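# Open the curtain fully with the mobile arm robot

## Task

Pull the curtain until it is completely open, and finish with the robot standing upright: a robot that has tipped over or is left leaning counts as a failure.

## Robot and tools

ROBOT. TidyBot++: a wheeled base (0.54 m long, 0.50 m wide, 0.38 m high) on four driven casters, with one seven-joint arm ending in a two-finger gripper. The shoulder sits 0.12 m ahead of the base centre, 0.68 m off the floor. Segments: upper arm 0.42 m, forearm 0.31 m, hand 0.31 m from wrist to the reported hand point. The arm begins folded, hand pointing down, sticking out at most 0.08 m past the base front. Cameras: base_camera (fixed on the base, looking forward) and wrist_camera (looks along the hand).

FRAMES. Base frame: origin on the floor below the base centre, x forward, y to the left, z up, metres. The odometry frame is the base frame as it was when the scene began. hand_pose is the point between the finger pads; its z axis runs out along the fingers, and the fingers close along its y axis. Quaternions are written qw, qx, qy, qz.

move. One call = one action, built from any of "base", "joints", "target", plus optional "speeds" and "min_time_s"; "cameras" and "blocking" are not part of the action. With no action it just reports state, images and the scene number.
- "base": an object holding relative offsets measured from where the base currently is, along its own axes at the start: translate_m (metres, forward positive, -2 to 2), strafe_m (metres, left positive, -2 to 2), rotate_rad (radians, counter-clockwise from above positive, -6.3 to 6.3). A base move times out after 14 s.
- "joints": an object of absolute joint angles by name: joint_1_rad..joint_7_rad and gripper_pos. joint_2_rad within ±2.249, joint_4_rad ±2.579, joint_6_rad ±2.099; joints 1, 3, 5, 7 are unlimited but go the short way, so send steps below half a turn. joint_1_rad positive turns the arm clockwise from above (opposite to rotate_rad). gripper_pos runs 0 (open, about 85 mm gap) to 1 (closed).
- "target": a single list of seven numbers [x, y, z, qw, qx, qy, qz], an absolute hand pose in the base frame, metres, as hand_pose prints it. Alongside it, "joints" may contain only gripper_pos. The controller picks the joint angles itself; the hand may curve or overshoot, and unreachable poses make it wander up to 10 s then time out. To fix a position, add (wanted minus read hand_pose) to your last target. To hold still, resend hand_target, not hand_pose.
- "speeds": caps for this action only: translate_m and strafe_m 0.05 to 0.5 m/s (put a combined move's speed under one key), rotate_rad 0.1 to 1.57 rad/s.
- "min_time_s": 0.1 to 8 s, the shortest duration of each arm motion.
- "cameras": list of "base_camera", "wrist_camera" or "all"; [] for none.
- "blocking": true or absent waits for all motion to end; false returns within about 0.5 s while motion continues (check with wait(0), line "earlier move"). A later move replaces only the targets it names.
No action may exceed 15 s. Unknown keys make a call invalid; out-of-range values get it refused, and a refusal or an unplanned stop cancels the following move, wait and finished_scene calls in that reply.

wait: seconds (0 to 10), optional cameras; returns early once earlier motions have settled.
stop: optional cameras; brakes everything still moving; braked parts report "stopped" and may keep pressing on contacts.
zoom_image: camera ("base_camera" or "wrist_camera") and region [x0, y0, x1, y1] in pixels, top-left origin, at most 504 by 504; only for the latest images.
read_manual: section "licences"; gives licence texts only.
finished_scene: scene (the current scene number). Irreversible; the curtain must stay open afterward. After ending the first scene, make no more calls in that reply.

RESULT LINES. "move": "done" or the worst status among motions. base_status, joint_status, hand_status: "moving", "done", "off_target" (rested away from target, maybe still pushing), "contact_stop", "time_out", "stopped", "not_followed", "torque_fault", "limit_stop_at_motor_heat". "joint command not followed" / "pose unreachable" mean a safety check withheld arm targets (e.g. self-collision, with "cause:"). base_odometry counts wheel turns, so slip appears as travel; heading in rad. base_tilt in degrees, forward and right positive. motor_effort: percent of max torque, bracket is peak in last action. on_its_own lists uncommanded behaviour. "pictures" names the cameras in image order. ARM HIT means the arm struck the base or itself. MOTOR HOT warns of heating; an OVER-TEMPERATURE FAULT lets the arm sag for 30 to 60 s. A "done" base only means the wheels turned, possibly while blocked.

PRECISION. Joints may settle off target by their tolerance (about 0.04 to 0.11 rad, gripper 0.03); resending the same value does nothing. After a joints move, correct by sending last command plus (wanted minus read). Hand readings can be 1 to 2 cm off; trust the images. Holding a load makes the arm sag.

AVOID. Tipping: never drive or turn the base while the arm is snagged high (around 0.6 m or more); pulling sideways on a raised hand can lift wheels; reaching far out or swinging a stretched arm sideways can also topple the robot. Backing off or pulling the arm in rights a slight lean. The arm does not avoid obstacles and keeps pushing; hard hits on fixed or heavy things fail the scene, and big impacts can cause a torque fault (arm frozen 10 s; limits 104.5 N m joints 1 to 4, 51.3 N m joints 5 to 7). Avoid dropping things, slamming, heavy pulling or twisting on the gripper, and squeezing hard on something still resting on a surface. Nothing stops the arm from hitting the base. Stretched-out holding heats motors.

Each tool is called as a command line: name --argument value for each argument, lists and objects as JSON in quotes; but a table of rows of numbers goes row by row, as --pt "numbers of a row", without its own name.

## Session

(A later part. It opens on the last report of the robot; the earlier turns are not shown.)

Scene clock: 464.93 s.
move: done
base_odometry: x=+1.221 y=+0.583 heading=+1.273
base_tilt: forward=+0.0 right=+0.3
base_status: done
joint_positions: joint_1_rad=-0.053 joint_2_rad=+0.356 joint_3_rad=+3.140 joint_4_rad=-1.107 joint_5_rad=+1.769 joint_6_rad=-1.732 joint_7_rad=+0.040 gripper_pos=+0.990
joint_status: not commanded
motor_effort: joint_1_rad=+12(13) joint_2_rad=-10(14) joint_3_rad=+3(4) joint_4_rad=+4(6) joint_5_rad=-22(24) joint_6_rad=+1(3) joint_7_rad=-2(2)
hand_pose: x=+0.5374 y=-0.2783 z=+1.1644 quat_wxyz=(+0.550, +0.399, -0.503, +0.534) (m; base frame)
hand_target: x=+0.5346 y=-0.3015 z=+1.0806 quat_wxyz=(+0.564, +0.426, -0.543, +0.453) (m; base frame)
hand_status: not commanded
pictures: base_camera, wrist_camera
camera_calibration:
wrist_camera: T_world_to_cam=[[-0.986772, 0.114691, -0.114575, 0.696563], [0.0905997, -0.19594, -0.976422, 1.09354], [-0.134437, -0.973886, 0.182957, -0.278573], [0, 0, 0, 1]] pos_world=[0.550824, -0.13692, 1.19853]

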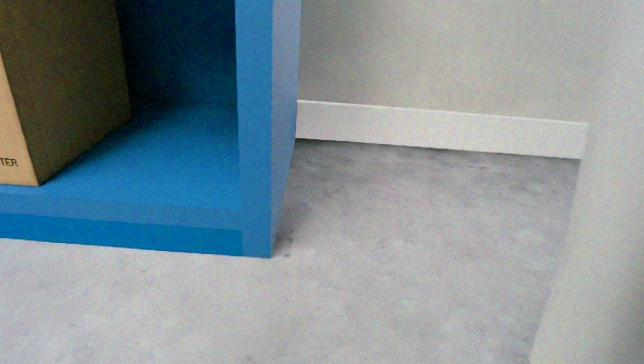

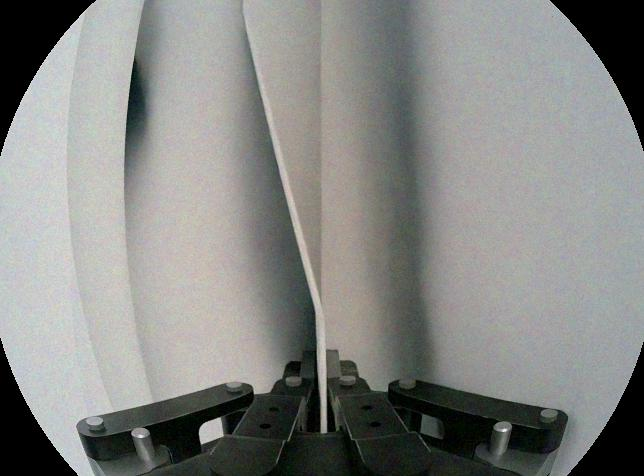

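move --base '{"strafe_m": 0.25, "translate_m": 0.0}' --speeds '{"strafe_m": 0.2}'

move --joints '{"gripper_pos": 0.0}'

move --base '{"strafe_m": 0.25, "translate_m": -0.03}' --cameras '["all"]'

move --base '{"strafe_m": 0.3, "translate_m": -0.5}' --joints '{"joint_4_rad": -1.6, "joint_5_rad": 0.0, "joint_6_rad": 1.0, "joint_7_rad": 1.57}' --cameras '["all"]'

Scene clock: 474.43 s.
move: done
base_odometry: x=+0.981 y=+0.656 heading=+1.274
base_tilt: forward=+0.0 right=+0.3
base_status: done
joint_positions: joint_1_rad=-0.027 joint_2_rad=+0.374 joint_3_rad=+3.140 joint_4_rad=-1.110 joint_5_rad=+1.684 joint_6_rad=-1.732 joint_7_rad=+0.040 gripper_pos=+0.990
joint_status: not commanded
motor_effort: joint_1_rad=+2(12) joint_2_rad=-25(26) joint_3_rad=+2(3) joint_4_rad=+13(13) joint_5_rad=+5(22) joint_6_rad=+1(2) joint_7_rad=-1(2)
hand_pose: x=+0.5415 y=-0.2927 z=+1.1302 quat_wxyz=(+0.544, +0.424, -0.522, +0.502) (m; base frame)
hand_target: x=+0.5346 y=-0.3015 z=+1.0806 quat_wxyz=(+0.564, +0.426, -0.543, +0.453) (m; base frame)
hand_status: not commanded
pictures: none

Scene clock: 475.53 s.
move: done
base_odometry: x=+0.981 y=+0.656 heading=+1.274
base_tilt: forward=+0.1 right=+0.3
base_status: not commanded
joint_positions: joint_1_rad=-0.023 joint_2_rad=+0.380 joint_3_rad=+3.140 joint_4_rad=-1.114 joint_5_rad=+1.670 joint_6_rad=-1.732 joint_7_rad=+0.040 gripper_pos=+0.000
joint_status: all done
motor_effort: joint_1_rad=+1(2) joint_2_rad=-27(27) joint_3_rad=+2(3) joint_4_rad=+13(14) joint_5_rad=+9(9) joint_6_rad=+1(2) joint_7_rad=-1(1)
hand_pose: x=+0.5432 y=-0.2948 z=+1.1231 quat_wxyz=(+0.544, +0.428, -0.523, +0.496) (m; base frame)
hand_target: x=+0.5346 y=-0.3015 z=+1.0806 quat_wxyz=(+0.564, +0.426, -0.543, +0.453) (m; base frame)
hand_status: not commanded
pictures: none

Scene clock: 477.23 s.
move: done
base_odometry: x=+0.733 y=+0.700 heading=+1.274
base_tilt: forward=+0.1 right=+0.3
base_status: done
joint_positions: joint_1_rad=-0.010 joint_2_rad=+0.380 joint_3_rad=+3.140 joint_4_rad=-1.114 joint_5_rad=+1.670 joint_6_rad=-1.732 joint_7_rad=+0.040 gripper_pos=+0.000
joint_status: not commanded
motor_effort: joint_1_rad=+0(3) joint_2_rad=-27(28) joint_3_rad=+2(3) joint_4_rad=+14(14) joint_5_rad=+9(9) joint_6_rad=+0(2) joint_7_rad=-1(1)
hand_pose: x=+0.5399 y=-0.3001 z=+1.1227 quat_wxyz=(+0.547, +0.426, -0.526, +0.493) (m; base frame)
hand_target: x=+0.5346 y=-0.3015 z=+1.0806 quat_wxyz=(+0.564, +0.426, -0.543, +0.453) (m; base frame)
hand_status: not commanded
pictures: base_camera, wrist_camera
camera_calibration:
wrist_camera: T_world_to_cam=[[-0.985364, 0.156286, -0.06806, 0.656364], [0.052344, -0.102564, -0.993348, 1.11603], [-0.162227, -0.982372, 0.0928824, -0.178301], [0, 0, 0, 1]] pos_world=[0.559415, -0.163275, 1.16984]

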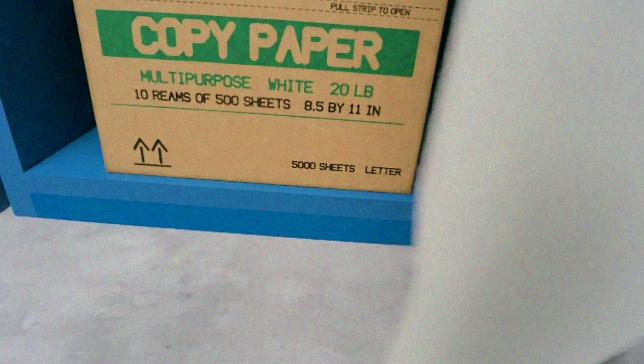

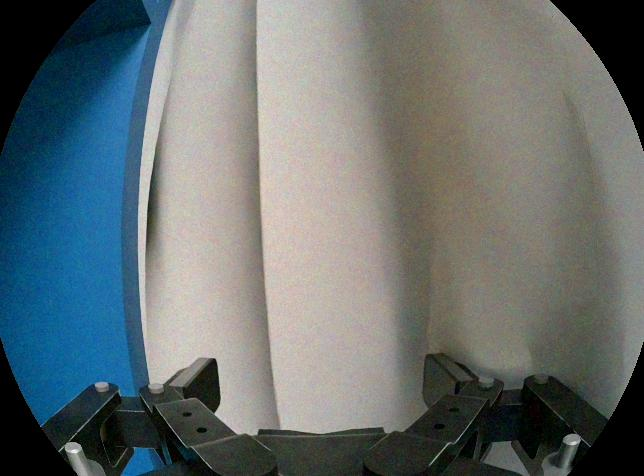

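Scene clock: 480.43 s.
move: done
base_odometry: x=+0.300 y=+0.310 heading=+1.274
base_tilt: forward=+0.1 right=+0.3
base_status: done
joint_positions: joint_1_rad=-0.006 joint_2_rad=+0.392 joint_3_rad=+3.140 joint_4_rad=-1.561 joint_5_rad=+0.058 joint_6_rad=+0.903 joint_7_rad=+1.530 gripper_pos=+0.000
joint_status: all done
motor_effort: joint_1_rad=+1(3) joint_2_rad=-31(33) joint_3_rad=+0(2) joint_4_rad=+18(20) joint_5_rad=-1(9) joint_6_rad=+8(9) joint_7_rad=-1(2)
hand_pose: x=+0.8411 y=+0.0208 z=+1.1082 quat_wxyz=(-0.017, +0.501, +0.020, +0.865) (m; base frame)
hand_target: x=+0.8390 y=+0.0021 z=+1.0924 quat_wxyz=(-0.001, +0.488, +0.000, +0.873) (m; base frame)
hand_status: not commanded
pictures: base_camera, wrist_camera
camera_calibration:
wrist_camera: T_world_to_cam=[[0.0527687, -0.998605, 0.00170255, -0.0245395], [0.503203, 0.0251177, -0.863803, 0.593302], [0.862556, 0.0464385, 0.503826, -1.15157], [0, 0, 0, 1]] pos_world=[0.696038, 0.0140696, 1.09273]

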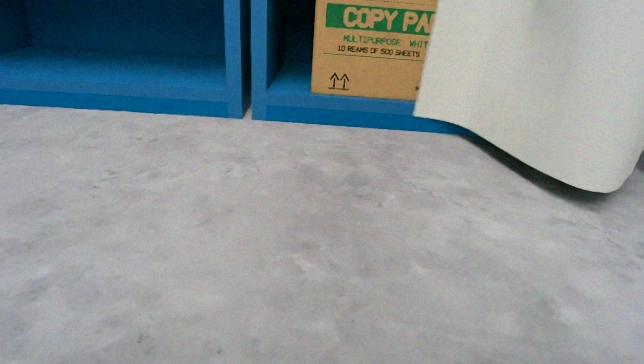

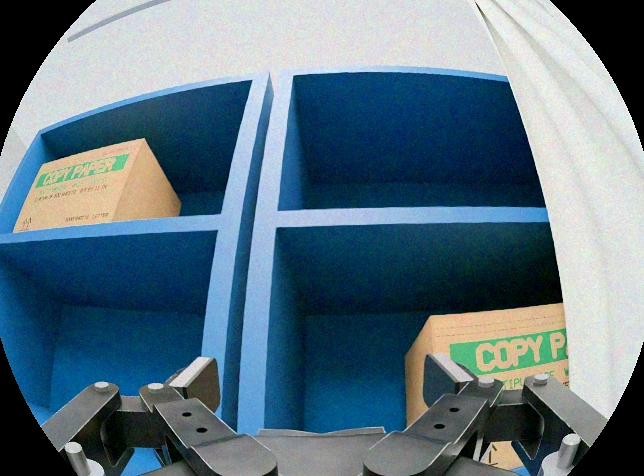

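move --base '{"translate_m": -0.5}' --joints '{"joint_6_rad": 1.2}' --cameras '["all"]'

zoom_image --camera "wrist_camera" --region '[200, 0, 600, 300]'

Scene clock: 492.57 s.
move: done
base_odometry: x=+0.153 y=-0.168 heading=+1.273
base_tilt: forward=+0.0 right=+0.3
base_status: done
joint_positions: joint_1_rad=-0.006 joint_2_rad=+0.402 joint_3_rad=+3.140 joint_4_rad=-1.565 joint_5_rad=+0.056 joint_6_rad=+1.122 joint_7_rad=+1.530 gripper_pos=+0.000
joint_status: all done
motor_effort: joint_1_rad=+0(1) joint_2_rad=-30(34) joint_3_rad=-1(1) joint_4_rad=+17(18) joint_5_rad=-1(1) joint_6_rad=+7(10) joint_7_rad=-1(1)
hand_pose: x=+0.8062 y=+0.0220 z=+1.1540 quat_wxyz=(-0.022, +0.410, +0.021, +0.911) (m; base frame)
hand_target: x=+0.8013 y=+0.0021 z=+1.1419 quat_wxyz=(-0.001, +0.399, +0.000, +0.917) (m; base frame)
hand_status: not commanded
pictures: base_camera, wrist_camera
camera_calibration:
wrist_camera: T_world_to_cam=[[0.0627487, -0.998015, 0.00534495, -0.0337995], [0.667457, 0.0379825, -0.743679, 0.37907], [0.742, 0.0502324, 0.668515, -1.23752], [0, 0, 0, 1]] pos_world=[0.667346, 0.0140331, 1.10939]

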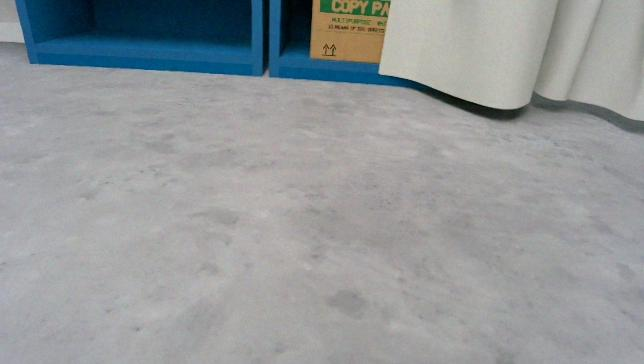

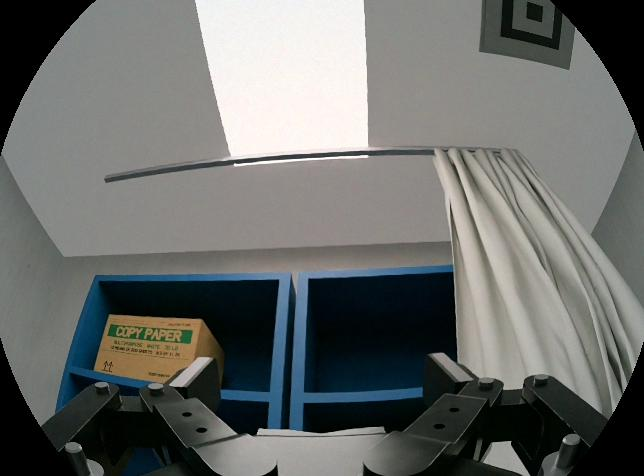

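Scaled by 1.260.

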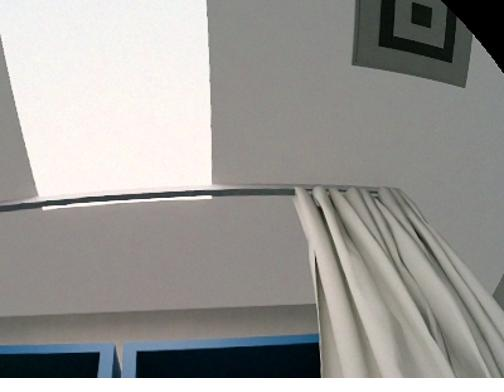

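finished_scene --scene 1

The scene is finished: the task was done.


## Next scene

The same job, from a new start.

move --joints '{"joint_6_rad": 1.0}' --cameras '["all"]'

move --base '{"rotate_rad": -1.57}' --cameras '["all"]'

move --base '{"rotate_rad": -1.57}' --cameras '["all"]'

move --base '{"rotate_rad": -1.57}' --cameras '["all"]'

Scene clock: 2.37 s.
move: done
base_odometry: x=+0.000 y=+0.000 heading=+0.000
base_tilt: forward=+0.0 right=+0.3
base_status: not commanded
joint_positions: joint_1_rad=-0.014 joint_2_rad=-0.339 joint_3_rad=+3.100 joint_4_rad=-2.532 joint_5_rad=+0.004 joint_6_rad=+0.899 joint_7_rad=+1.562 gripper_pos=+0.000
joint_status: all done
motor_effort: joint_1_rad=+0(1) joint_2_rad=-6(7) joint_3_rad=+0(1) joint_4_rad=+17(17) joint_5_rad=-1(1) joint_6_rad=+9(10) joint_7_rad=-1(1)
hand_pose: x=+0.5328 y=+0.0285 z=+0.9798 quat_wxyz=(-0.020, +0.603, +0.021, +0.797) (m; base frame)
hand_target: x=+0.5227 y=+0.0284 z=+1.0096 quat_wxyz=(-0.022, +0.562, +0.020, +0.827) (m; base frame)
hand_status: not commanded
pictures: base_camera, wrist_camera
camera_calibration:
wrist_camera: T_world_to_cam=[[0.0568014, -0.998356, -0.00772916, 0.00671823], [0.279178, 0.0233157, -0.959956, 0.850945], [0.958558, 0.052369, 0.280043, -0.653287], [0, 0, 0, 1]] pos_world=[0.388267, 0.0210788, 0.99987]

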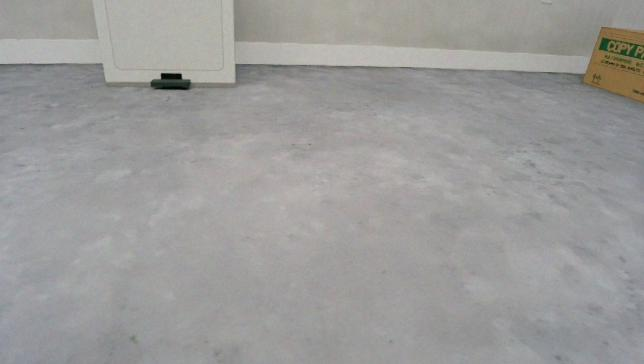

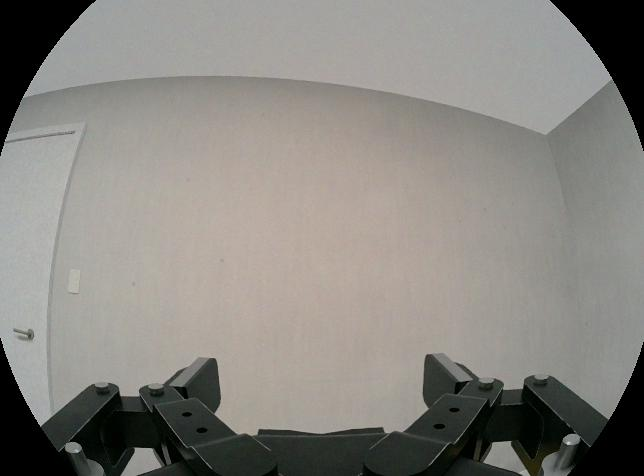

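Scene clock: 4.67 s.
move: done
base_odometry: x=+0.000 y=+0.000 heading=-1.569
base_tilt: forward=+0.1 right=+0.3
base_status: done
joint_positions: joint_1_rad=-0.014 joint_2_rad=-0.339 joint_3_rad=+3.100 joint_4_rad=-2.532 joint_5_rad=+0.004 joint_6_rad=+0.899 joint_7_rad=+1.562 gripper_pos=+0.000
joint_status: not commanded
motor_effort: joint_1_rad=+0(1) joint_2_rad=-6(7) joint_3_rad=+1(2) joint_4_rad=+16(17) joint_5_rad=-1(2) joint_6_rad=+9(10) joint_7_rad=-1(1)
hand_pose: x=+0.5328 y=+0.0282 z=+0.9799 quat_wxyz=(-0.020, +0.603, +0.021, +0.797) (m; base frame)
hand_target: x=+0.5227 y=+0.0284 z=+1.0096 quat_wxyz=(-0.022, +0.562, +0.020, +0.827) (m; base frame)
hand_status: not commanded
pictures: base_camera, wrist_camera
camera_calibration:
wrist_camera: T_world_to_cam=[[0.0564156, -0.998377, -0.00782451, 0.00686449], [0.279372, 0.0233095, -0.9599, 0.850912], [0.958524, 0.0519674, 0.280234, -0.653479], [0, 0, 0, 1]] pos_world=[0.388267, 0.0209786, 0.999971]

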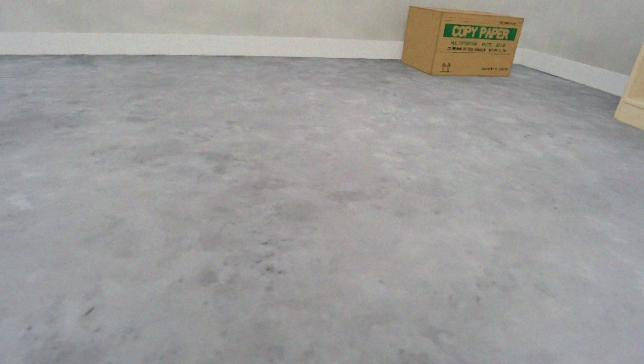

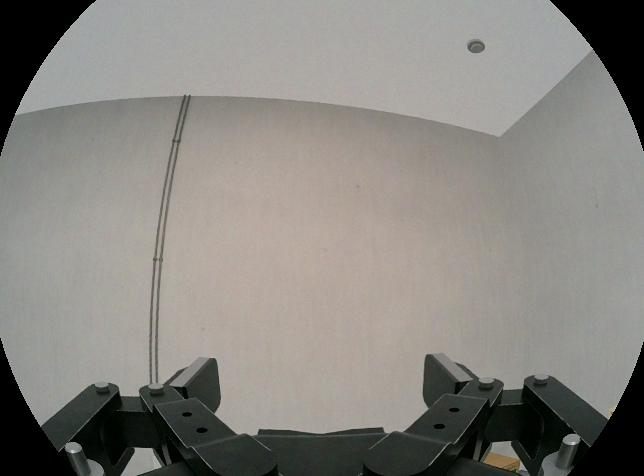

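Scene clock: 6.97 s.
move: done
base_odometry: x=+0.000 y=+0.000 heading=-3.138
base_tilt: forward=+0.0 right=+0.3
base_status: done
joint_positions: joint_1_rad=-0.014 joint_2_rad=-0.339 joint_3_rad=+3.101 joint_4_rad=-2.532 joint_5_rad=+0.004 joint_6_rad=+0.899 joint_7_rad=+1.562 gripper_pos=+0.000
joint_status: not commanded
motor_effort: joint_1_rad=+0(2) joint_2_rad=-6(8) joint_3_rad=+1(2) joint_4_rad=+16(17) joint_5_rad=-1(2) joint_6_rad=+8(10) joint_7_rad=-1(1)
hand_pose: x=+0.5328 y=+0.0281 z=+0.9799 quat_wxyz=(-0.020, +0.603, +0.021, +0.797) (m; base frame)
hand_target: x=+0.5227 y=+0.0284 z=+1.0096 quat_wxyz=(-0.022, +0.562, +0.020, +0.827) (m; base frame)
hand_status: not commanded
pictures: base_camera, wrist_camera
camera_calibration:
wrist_camera: T_world_to_cam=[[0.056056, -0.998395, -0.0080211, 0.00700088], [0.279376, 0.0233977, -0.959897, 0.85091], [0.958544, 0.051567, 0.280239, -0.653474], [0, 0, 0, 1]] pos_world=[0.388268, 0.0207781, 0.999971]

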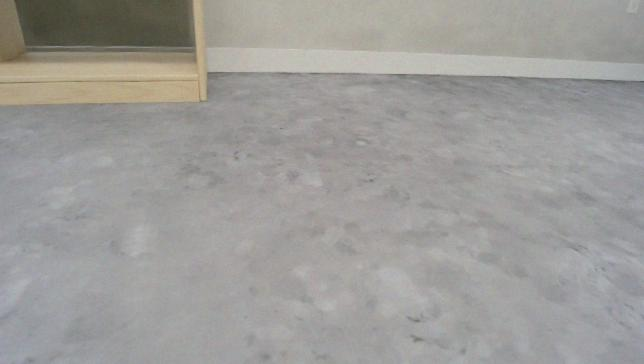

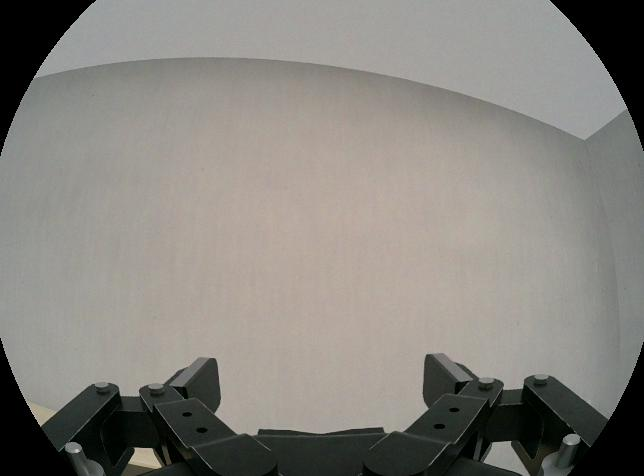

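Scene clock: 9.27 s.
move: done
base_odometry: x=+0.000 y=+0.000 heading=+1.576
base_tilt: forward=+0.1 right=+0.3
base_status: done
joint_positions: joint_1_rad=-0.014 joint_2_rad=-0.339 joint_3_rad=+3.101 joint_4_rad=-2.532 joint_5_rad=+0.004 joint_6_rad=+0.899 joint_7_rad=+1.562 gripper_pos=+0.000
joint_status: not commanded
motor_effort: joint_1_rad=+0(1) joint_2_rad=-5(8) joint_3_rad=+0(2) joint_4_rad=+16(17) joint_5_rad=+0(2) joint_6_rad=+9(10) joint_7_rad=-1(1)
hand_pose: x=+0.5328 y=+0.0279 z=+0.9799 quat_wxyz=(-0.020, +0.603, +0.020, +0.797) (m; base frame)
hand_target: x=+0.5227 y=+0.0284 z=+1.0096 quat_wxyz=(-0.022, +0.562, +0.020, +0.827) (m; base frame)
hand_status: not commanded
pictures: base_camera, wrist_camera
camera_calibration:
wrist_camera: T_world_to_cam=[[0.0557675, -0.998411, -0.00810046, 0.00708693], [0.279383, 0.0233932, -0.959895, 0.85088], [0.958559, 0.0512679, 0.280243, -0.653569], [0, 0, 0, 1]] pos_world=[0.388368, 0.0206779, 0.999971]

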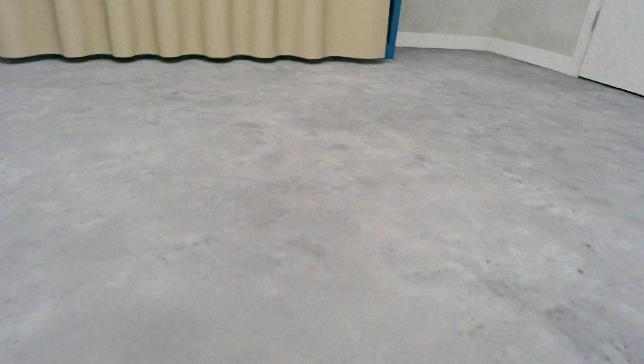

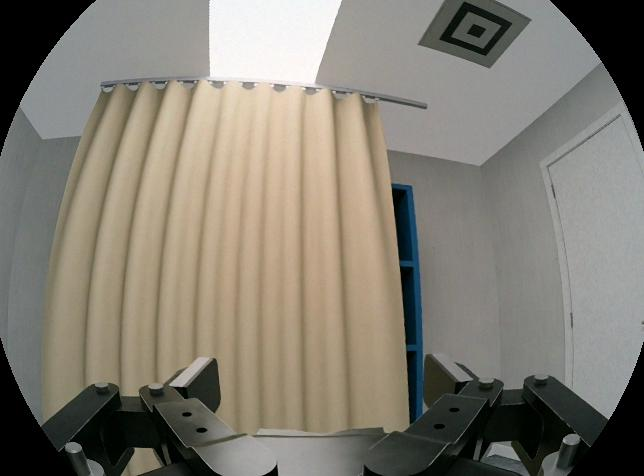

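move --base '{"translate_m": 1.582, "strafe_m": -0.951, "rotate_rad": 0.28}' --joints '{"joint_1_rad": 0.0, "joint_2_rad": 0.42, "joint_3_rad": 3.14, "joint_4_rad": -1.15, "joint_5_rad": -1.62, "joint_6_rad": -1.8, "joint_7_rad": 3.14}' --cameras '["all"]'

Scene clock: 30.30 s.
move: done
base_odometry: x=+0.943 y=+1.587 heading=+1.856
base_tilt: forward=+0.1 right=+0.3
base_status: done
joint_positions: joint_1_rad=-0.007 joint_2_rad=+0.387 joint_3_rad=+3.128 joint_4_rad=-1.176 joint_5_rad=-1.546 joint_6_rad=-1.721 joint_7_rad=+3.092 gripper_pos=+0.000
joint_status: all done
motor_effort: joint_1_rad=+0(2) joint_2_rad=-28(29) joint_3_rad=-2(3) joint_4_rad=+14(19) joint_5_rad=-9(10) joint_6_rad=-1(10) joint_7_rad=-1(2)
hand_pose: x=+0.5394 y=+0.3149 z=+1.0681 quat_wxyz=(-0.545, +0.473, +0.536, +0.439) (m; base frame)
hand_target: x=+0.5337 y=+0.3041 z=+1.0817 quat_wxyz=(-0.565, +0.425, +0.543, +0.453) (m; base frame)
hand_status: not commanded
pictures: base_camera, wrist_camera
camera_calibration:
wrist_camera: T_world_to_cam=[[0.985113, 0.161237, -0.0596177, -0.517505], [-0.0568306, -0.021847, -0.998145, 1.16342], [-0.16224, 0.986674, -0.0123586, -0.0767688], [0, 0, 0, 1]] pos_world=[0.563464, 0.184604, 1.12946]

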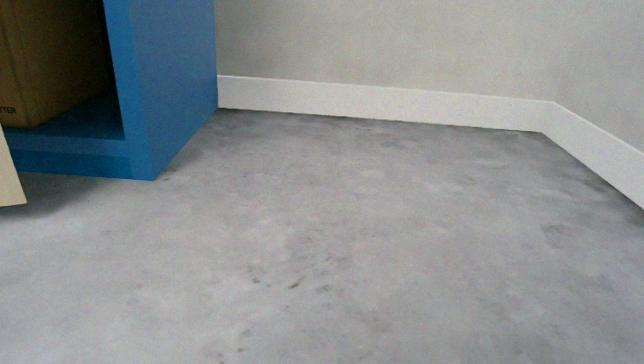

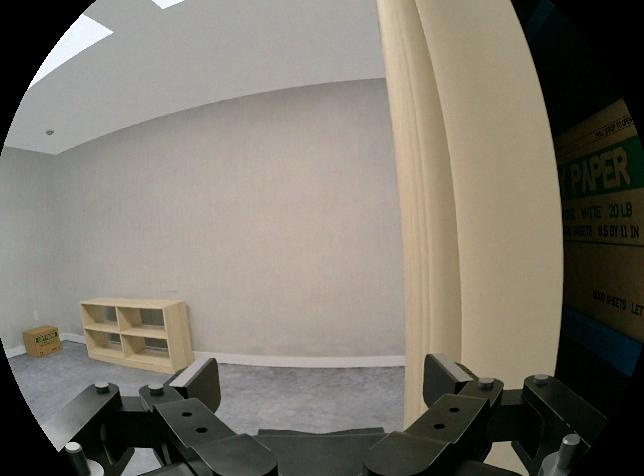

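move --base '{"translate_m": 0.14}'

move --base '{"strafe_m": 0.14}' --cameras '["wrist_camera"]'

Scene clock: 50.23 s.
move: done
base_odometry: x=+0.904 y=+1.722 heading=+1.856
base_tilt: forward=+0.1 right=+0.3
base_status: done
joint_positions: joint_1_rad=-0.007 joint_2_rad=+0.397 joint_3_rad=+3.128 joint_4_rad=-1.175 joint_5_rad=-1.549 joint_6_rad=-1.726 joint_7_rad=+3.093 gripper_pos=+0.000
joint_status: not commanded
motor_effort: joint_1_rad=+0(1) joint_2_rad=-28(30) joint_3_rad=-2(3) joint_4_rad=+14(14) joint_5_rad=-9(10) joint_6_rad=+0(1) joint_7_rad=-1(1)
hand_pose: x=+0.5420 y=+0.3146 z=+1.0645 quat_wxyz=(-0.549, +0.473, +0.534, +0.436) (m; base frame)
hand_target: x=+0.5337 y=+0.3041 z=+1.0817 quat_wxyz=(-0.565, +0.425, +0.543, +0.453) (m; base frame)
hand_status: not commanded
pictures: none

Scene clock: 51.63 s.
move: done
base_odometry: x=+0.769 y=+1.682 heading=+1.856
base_tilt: forward=+0.1 right=+0.3
base_status: done
joint_positions: joint_1_rad=-0.008 joint_2_rad=+0.397 joint_3_rad=+3.129 joint_4_rad=-1.175 joint_5_rad=-1.549 joint_6_rad=-1.726 joint_7_rad=+3.093 gripper_pos=+0.000
joint_status: not commanded
motor_effort: joint_1_rad=+0(4) joint_2_rad=-27(28) joint_3_rad=-1(3) joint_4_rad=+14(14) joint_5_rad=-10(10) joint_6_rad=+0(2) joint_7_rad=-1(1)
hand_pose: x=+0.5419 y=+0.3148 z=+1.0646 quat_wxyz=(-0.549, +0.473, +0.534, +0.436) (m; base frame)
hand_target: x=+0.5337 y=+0.3041 z=+1.0817 quat_wxyz=(-0.565, +0.425, +0.543, +0.453) (m; base frame)
hand_status: not commanded
pictures: wrist_camera
camera_calibration:
wrist_camera: T_world_to_cam=[[0.983561, 0.167037, -0.0686085, -0.511563], [-0.0662343, -0.0197496, -0.997609, 1.164], [-0.167993, 0.985753, -0.00836132, -0.0771474], [0, 0, 0, 1]] pos_world=[0.56729, 0.184487, 1.12548]

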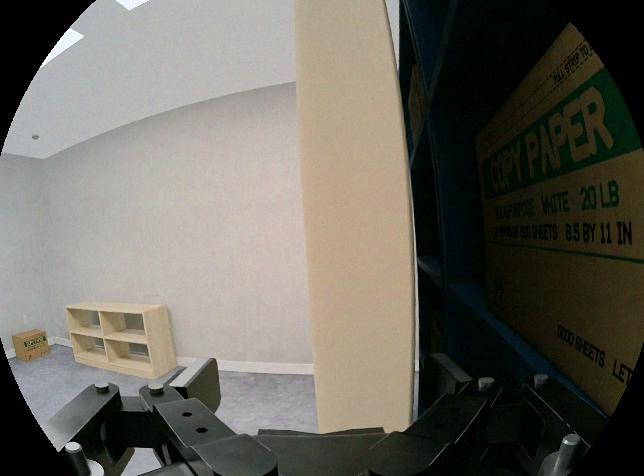

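move --joints '{"gripper_pos": 1.0}' --cameras '["wrist_camera"]'

zoom_image --camera "wrist_camera" --region '[240, 300, 400, 420]'

Scene clock: 68.33 s.
move: done
base_odometry: x=+0.769 y=+1.682 heading=+1.856
base_tilt: forward=+0.0 right=+0.3
base_status: not commanded
joint_positions: joint_1_rad=-0.008 joint_2_rad=+0.397 joint_3_rad=+3.129 joint_4_rad=-1.175 joint_5_rad=-1.549 joint_6_rad=-1.726 joint_7_rad=+3.093 gripper_pos=+0.992
joint_status: all done
motor_effort: joint_1_rad=+0(1) joint_2_rad=-27(28) joint_3_rad=-2(3) joint_4_rad=+14(14) joint_5_rad=-10(10) joint_6_rad=+0(1) joint_7_rad=-1(1)
hand_pose: x=+0.5419 y=+0.3148 z=+1.0646 quat_wxyz=(-0.549, +0.473, +0.534, +0.436) (m; base frame)
hand_target: x=+0.5337 y=+0.3041 z=+1.0817 quat_wxyz=(-0.565, +0.425, +0.543, +0.453) (m; base frame)
hand_status: not commanded
pictures: wrist_camera
camera_calibration:
wrist_camera: T_world_to_cam=[[0.983561, 0.167037, -0.0686085, -0.511563], [-0.0662343, -0.0197496, -0.997609, 1.164], [-0.167993, 0.985753, -0.00836132, -0.0771474], [0, 0, 0, 1]] pos_world=[0.56729, 0.184487, 1.12548]

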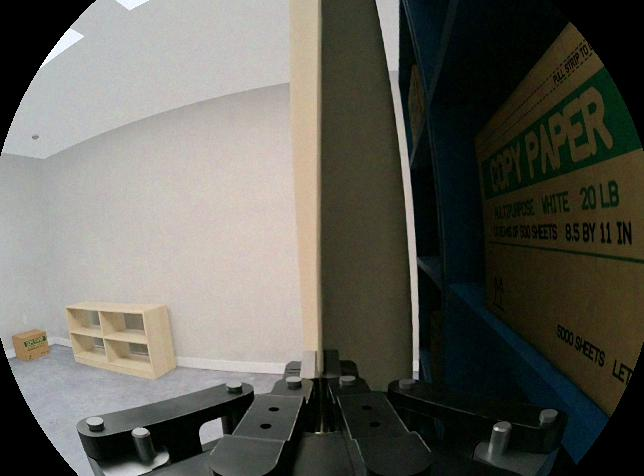

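Scaled by 3.150.

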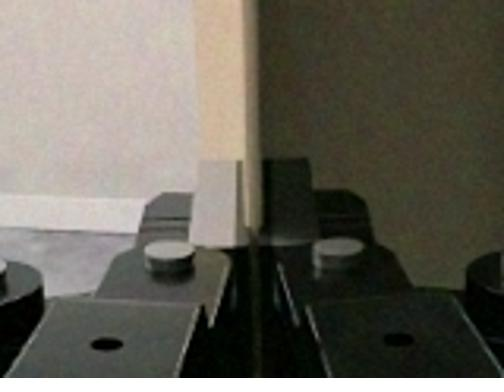

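move --base '{"strafe_m": 1.4}' --speeds '{"strafe_m": 0.2}' --cameras '["all"]'

Scene clock: 91.87 s.
move: done
base_odometry: x=-0.575 y=+1.289 heading=+1.856
base_tilt: forward=+0.1 right=+0.3
base_status: done
joint_positions: joint_1_rad=+0.009 joint_2_rad=+0.397 joint_3_rad=+3.131 joint_4_rad=-1.153 joint_5_rad=-1.640 joint_6_rad=-1.726 joint_7_rad=+3.093 gripper_pos=+0.992
joint_status: not commanded
motor_effort: joint_1_rad=-4(4) joint_2_rad=-22(28) joint_3_rad=-2(4) joint_4_rad=+10(15) joint_5_rad=+2(11) joint_6_rad=+1(2) joint_7_rad=-1(1)
hand_pose: x=+0.5470 y=+0.3065 z=+1.0981 quat_wxyz=(-0.560, +0.447, +0.515, +0.470) (m; base frame)
hand_target: x=+0.5337 y=+0.3041 z=+1.0817 quat_wxyz=(-0.565, +0.425, +0.543, +0.453) (m; base frame)
hand_status: not commanded
pictures: base_camera, wrist_camera
camera_calibration:
wrist_camera: T_world_to_cam=[[0.98743, 0.154625, -0.0327718, -0.550593], [-0.044247, 0.0713647, -0.996468, 1.1563], [-0.15174, 0.985392, 0.0773093, -0.170714], [0, 0, 0, 1]] pos_world=[0.56893, 0.170837, 1.14737]

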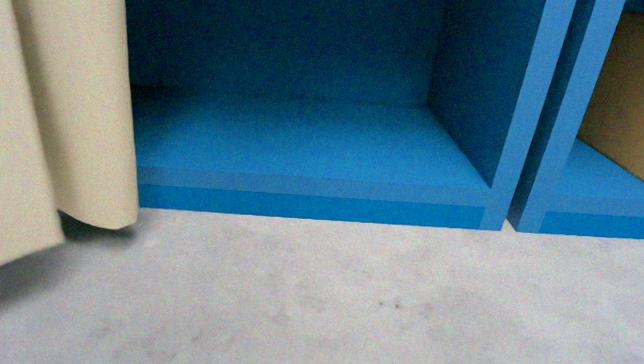

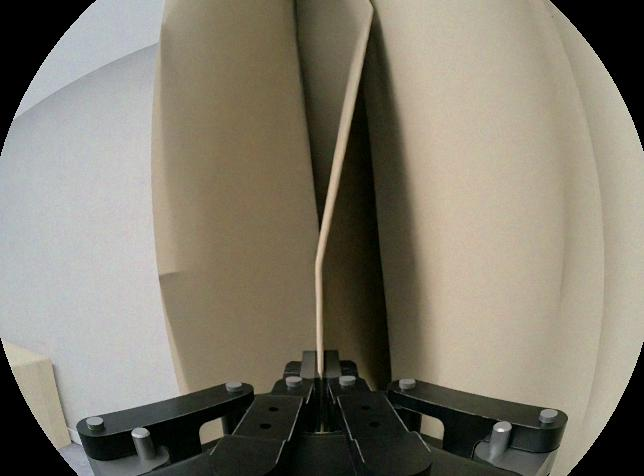

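move --base '{"strafe_m": 0.38}' --speeds '{"strafe_m": 0.15}'

move --base '{"strafe_m": 0.12}' --speeds '{"strafe_m": 0.1}' --cameras '["all"]'

Scene clock: 104.23 s.
move: done
base_odometry: x=-0.939 y=+1.182 heading=+1.855
base_tilt: forward=+0.1 right=+0.3
base_status: done
joint_positions: joint_1_rad=+0.021 joint_2_rad=+0.397 joint_3_rad=+3.132 joint_4_rad=-1.146 joint_5_rad=-1.662 joint_6_rad=-1.727 joint_7_rad=+3.093 gripper_pos=+0.992
joint_status: not commanded
motor_effort: joint_1_rad=-5(7) joint_2_rad=-20(23) joint_3_rad=-3(4) joint_4_rad=+9(11) joint_5_rad=+4(6) joint_6_rad=+0(1) joint_7_rad=+0(1)
hand_pose: x=+0.5507 y=+0.3003 z=+1.1066 quat_wxyz=(-0.560, +0.443, +0.509, +0.480) (m; base frame)
hand_target: x=+0.5337 y=+0.3041 z=+1.0817 quat_wxyz=(-0.565, +0.425, +0.543, +0.453) (m; base frame)
hand_status: not commanded
pictures: none

Scene clock: 106.13 s.
move: done
base_odometry: x=-1.055 y=+1.149 heading=+1.855
base_tilt: forward=+0.1 right=+0.3
base_status: done
joint_positions: joint_1_rad=+0.039 joint_2_rad=+0.397 joint_3_rad=+3.135 joint_4_rad=-1.132 joint_5_rad=-1.713 joint_6_rad=-1.727 joint_7_rad=+3.093 gripper_pos=+0.992
joint_status: not commanded
motor_effort: joint_1_rad=-10(10) joint_2_rad=-18(20) joint_3_rad=-3(4) joint_4_rad=+7(10) joint_5_rad=+12(13) joint_6_rad=+0(2) joint_7_rad=-1(1)
hand_pose: x=+0.5550 y=+0.2902 z=+1.1258 quat_wxyz=(-0.563, +0.429, +0.498, +0.502) (m; base frame)
hand_target: x=+0.5337 y=+0.3041 z=+1.0817 quat_wxyz=(-0.565, +0.425, +0.543, +0.453) (m; base frame)
hand_status: not commanded
pictures: base_camera, wrist_camera
camera_calibration:
wrist_camera: T_world_to_cam=[[0.992145, 0.125095, -0.000223343, -0.585762], [-0.0182688, 0.143126, -0.989536, 1.14243], [-0.123754, 0.981767, 0.144287, -0.245381], [0, 0, 0, 1]] pos_world=[0.571665, 0.150672, 1.16575]

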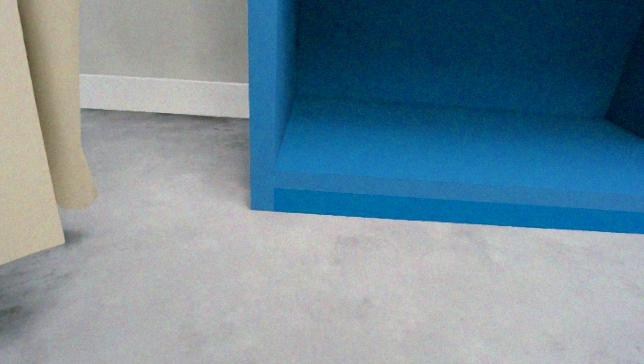

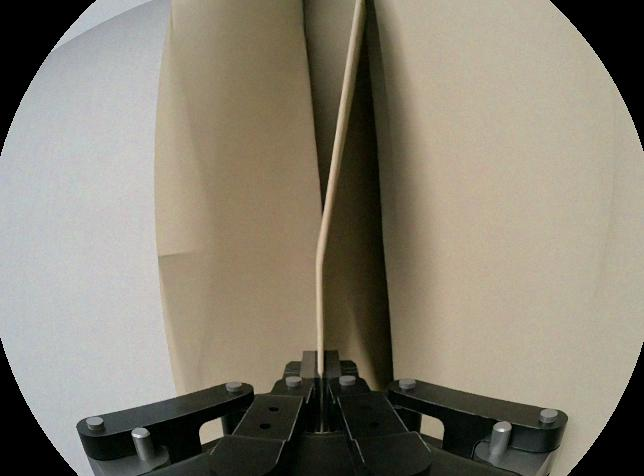

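move --base '{"strafe_m": 0.08}' --speeds '{"strafe_m": 0.1}'

move --base '{"strafe_m": -0.25}' --speeds '{"strafe_m": 0.25}'

move --joints '{"gripper_pos": 0.0}'

move --base '{"strafe_m": -0.3, "translate_m": -0.03}' --speeds '{"strafe_m": 0.3}' --cameras '["all"]'

Scene clock: 120.40 s.
move: done
base_odometry: x=-1.131 y=+1.126 heading=+1.855
base_tilt: forward=+0.0 right=+0.3
base_status: done
joint_positions: joint_1_rad=+0.053 joint_2_rad=+0.377 joint_3_rad=+3.141 joint_4_rad=-1.120 joint_5_rad=-1.741 joint_6_rad=-1.727 joint_7_rad=+3.100 gripper_pos=+0.992
joint_status: not commanded
motor_effort: joint_1_rad=-10(12) joint_2_rad=-12(17) joint_3_rad=-4(5) joint_4_rad=+6(8) joint_5_rad=+14(18) joint_6_rad=+0(1) joint_7_rad=-2(2)
hand_pose: x=+0.5506 y=+0.2818 z=+1.1450 quat_wxyz=(-0.553, +0.417, +0.498, +0.521) (m; base frame)
hand_target: x=+0.5337 y=+0.3041 z=+1.0817 quat_wxyz=(-0.565, +0.425, +0.543, +0.453) (m; base frame)
hand_status: not commanded
pictures: none

Scene clock: 122.43 s.
move: done
base_odometry: x=-0.891 y=+1.197 heading=+1.854
base_tilt: forward=+0.0 right=+0.3
base_status: done
joint_positions: joint_1_rad=+0.014 joint_2_rad=+0.383 joint_3_rad=+3.141 joint_4_rad=-1.121 joint_5_rad=-1.656 joint_6_rad=-1.733 joint_7_rad=+3.100 gripper_pos=+0.992
joint_status: not commanded
motor_effort: joint_1_rad=+0(10) joint_2_rad=-27(28) joint_3_rad=-2(4) joint_4_rad=+14(15) joint_5_rad=-11(15) joint_6_rad=+1(3) joint_7_rad=-1(2)
hand_pose: x=+0.5419 y=+0.3014 z=+1.1164 quat_wxyz=(-0.547, +0.433, +0.526, +0.487) (m; base frame)
hand_target: x=+0.5337 y=+0.3041 z=+1.0817 quat_wxyz=(-0.565, +0.425, +0.543, +0.453) (m; base frame)
hand_status: not commanded
pictures: none

Scene clock: 123.53 s.
move: done
base_odometry: x=-0.891 y=+1.197 heading=+1.854
base_tilt: forward=+0.1 right=+0.3
base_status: not commanded
joint_positions: joint_1_rad=+0.014 joint_2_rad=+0.383 joint_3_rad=+3.141 joint_4_rad=-1.121 joint_5_rad=-1.656 joint_6_rad=-1.733 joint_7_rad=+3.100 gripper_pos=+0.000
joint_status: all done
motor_effort: joint_1_rad=+1(1) joint_2_rad=-26(27) joint_3_rad=-1(3) joint_4_rad=+14(15) joint_5_rad=-10(11) joint_6_rad=+2(3) joint_7_rad=-1(1)
hand_pose: x=+0.5419 y=+0.3014 z=+1.1164 quat_wxyz=(-0.547, +0.433, +0.526, +0.487) (m; base frame)
hand_target: x=+0.5337 y=+0.3041 z=+1.0817 quat_wxyz=(-0.565, +0.425, +0.543, +0.453) (m; base frame)
hand_status: not commanded
pictures: none

Scene clock: 125.43 s.
move: done
base_odometry: x=-0.595 y=+1.252 heading=+1.854
base_tilt: forward=+0.1 right=+0.3
base_status: done
joint_positions: joint_1_rad=+0.006 joint_2_rad=+0.383 joint_3_rad=+3.141 joint_4_rad=-1.121 joint_5_rad=-1.656 joint_6_rad=-1.733 joint_7_rad=+3.100 gripper_pos=+0.000
joint_status: not commanded
motor_effort: joint_1_rad=+1(2) joint_2_rad=-27(27) joint_3_rad=-2(3) joint_4_rad=+13(14) joint_5_rad=-10(10) joint_6_rad=+1(3) joint_7_rad=-1(1)
hand_pose: x=+0.5396 y=+0.3046 z=+1.1164 quat_wxyz=(-0.549, +0.431, +0.527, +0.485) (m; base frame)
hand_target: x=+0.5337 y=+0.3041 z=+1.0817 quat_wxyz=(-0.565, +0.425, +0.543, +0.453) (m; base frame)
hand_status: not commanded
pictures: base_camera, wrist_camera
camera_calibration:
wrist_camera: T_world_to_cam=[[0.987703, 0.154621, 0.0231321, -0.604851], [0.010189, 0.0839822, -0.996415, 1.14109], [-0.15601, 0.984398, 0.081374, -0.173209], [0, 0, 0, 1]] pos_world=[0.558765, 0.168199, 1.16508]

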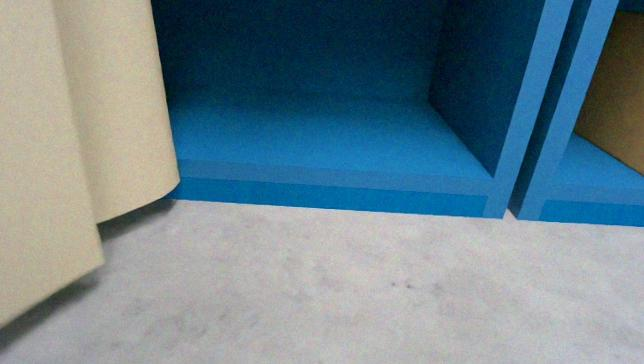

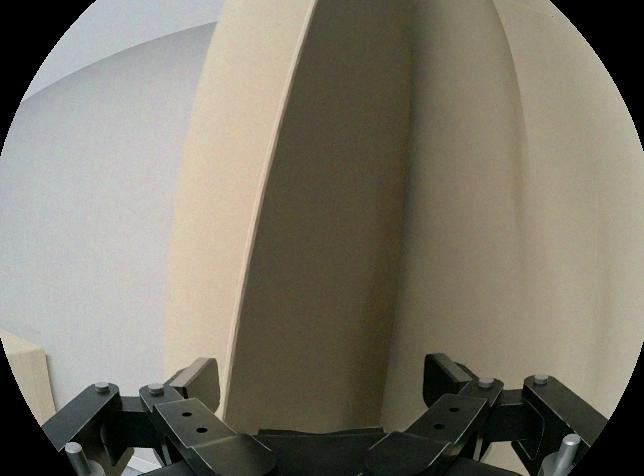

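move --base '{"translate_m": -0.5}' --joints '{"joint_4_rad": -1.6, "joint_5_rad": 0.0, "joint_6_rad": 1.1, "joint_7_rad": 1.57}' --cameras '["wrist_camera"]'

Scene clock: 140.20 s.
move: done
base_odometry: x=-0.454 y=+0.772 heading=+1.855
base_tilt: forward=+0.0 right=+0.3
base_status: done
joint_positions: joint_1_rad=+0.006 joint_2_rad=+0.394 joint_3_rad=+3.141 joint_4_rad=-1.563 joint_5_rad=-0.057 joint_6_rad=+1.000 joint_7_rad=+1.617 gripper_pos=+0.000
joint_status: all done
motor_effort: joint_1_rad=+0(2) joint_2_rad=-30(34) joint_3_rad=+0(2) joint_4_rad=+17(21) joint_5_rad=+0(11) joint_6_rad=+8(10) joint_7_rad=-1(2)
hand_pose: x=+0.8259 y=-0.0174 z=+1.1308 quat_wxyz=(+0.020, +0.461, -0.019, +0.887) (m; base frame)
hand_target: x=+0.8214 y=+0.0021 z=+1.1181 quat_wxyz=(-0.001, +0.444, +0.000, +0.896) (m; base frame)
hand_status: not commanded
pictures: wrist_camera
camera_calibration:
wrist_camera: T_world_to_cam=[[-0.048971, -0.998332, -0.0305732, 0.0586372], [0.58194, -0.00364143, -0.813223, 0.498726], [0.811756, -0.0576162, 0.581148, -1.19543], [0, 0, 0, 1]] pos_world=[0.683042, -0.00852074, 1.10209]

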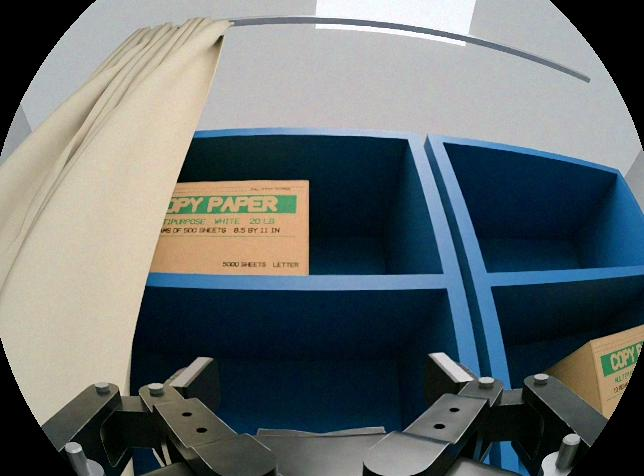

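finished_scene --scene 2

The scene is finished: the task was done.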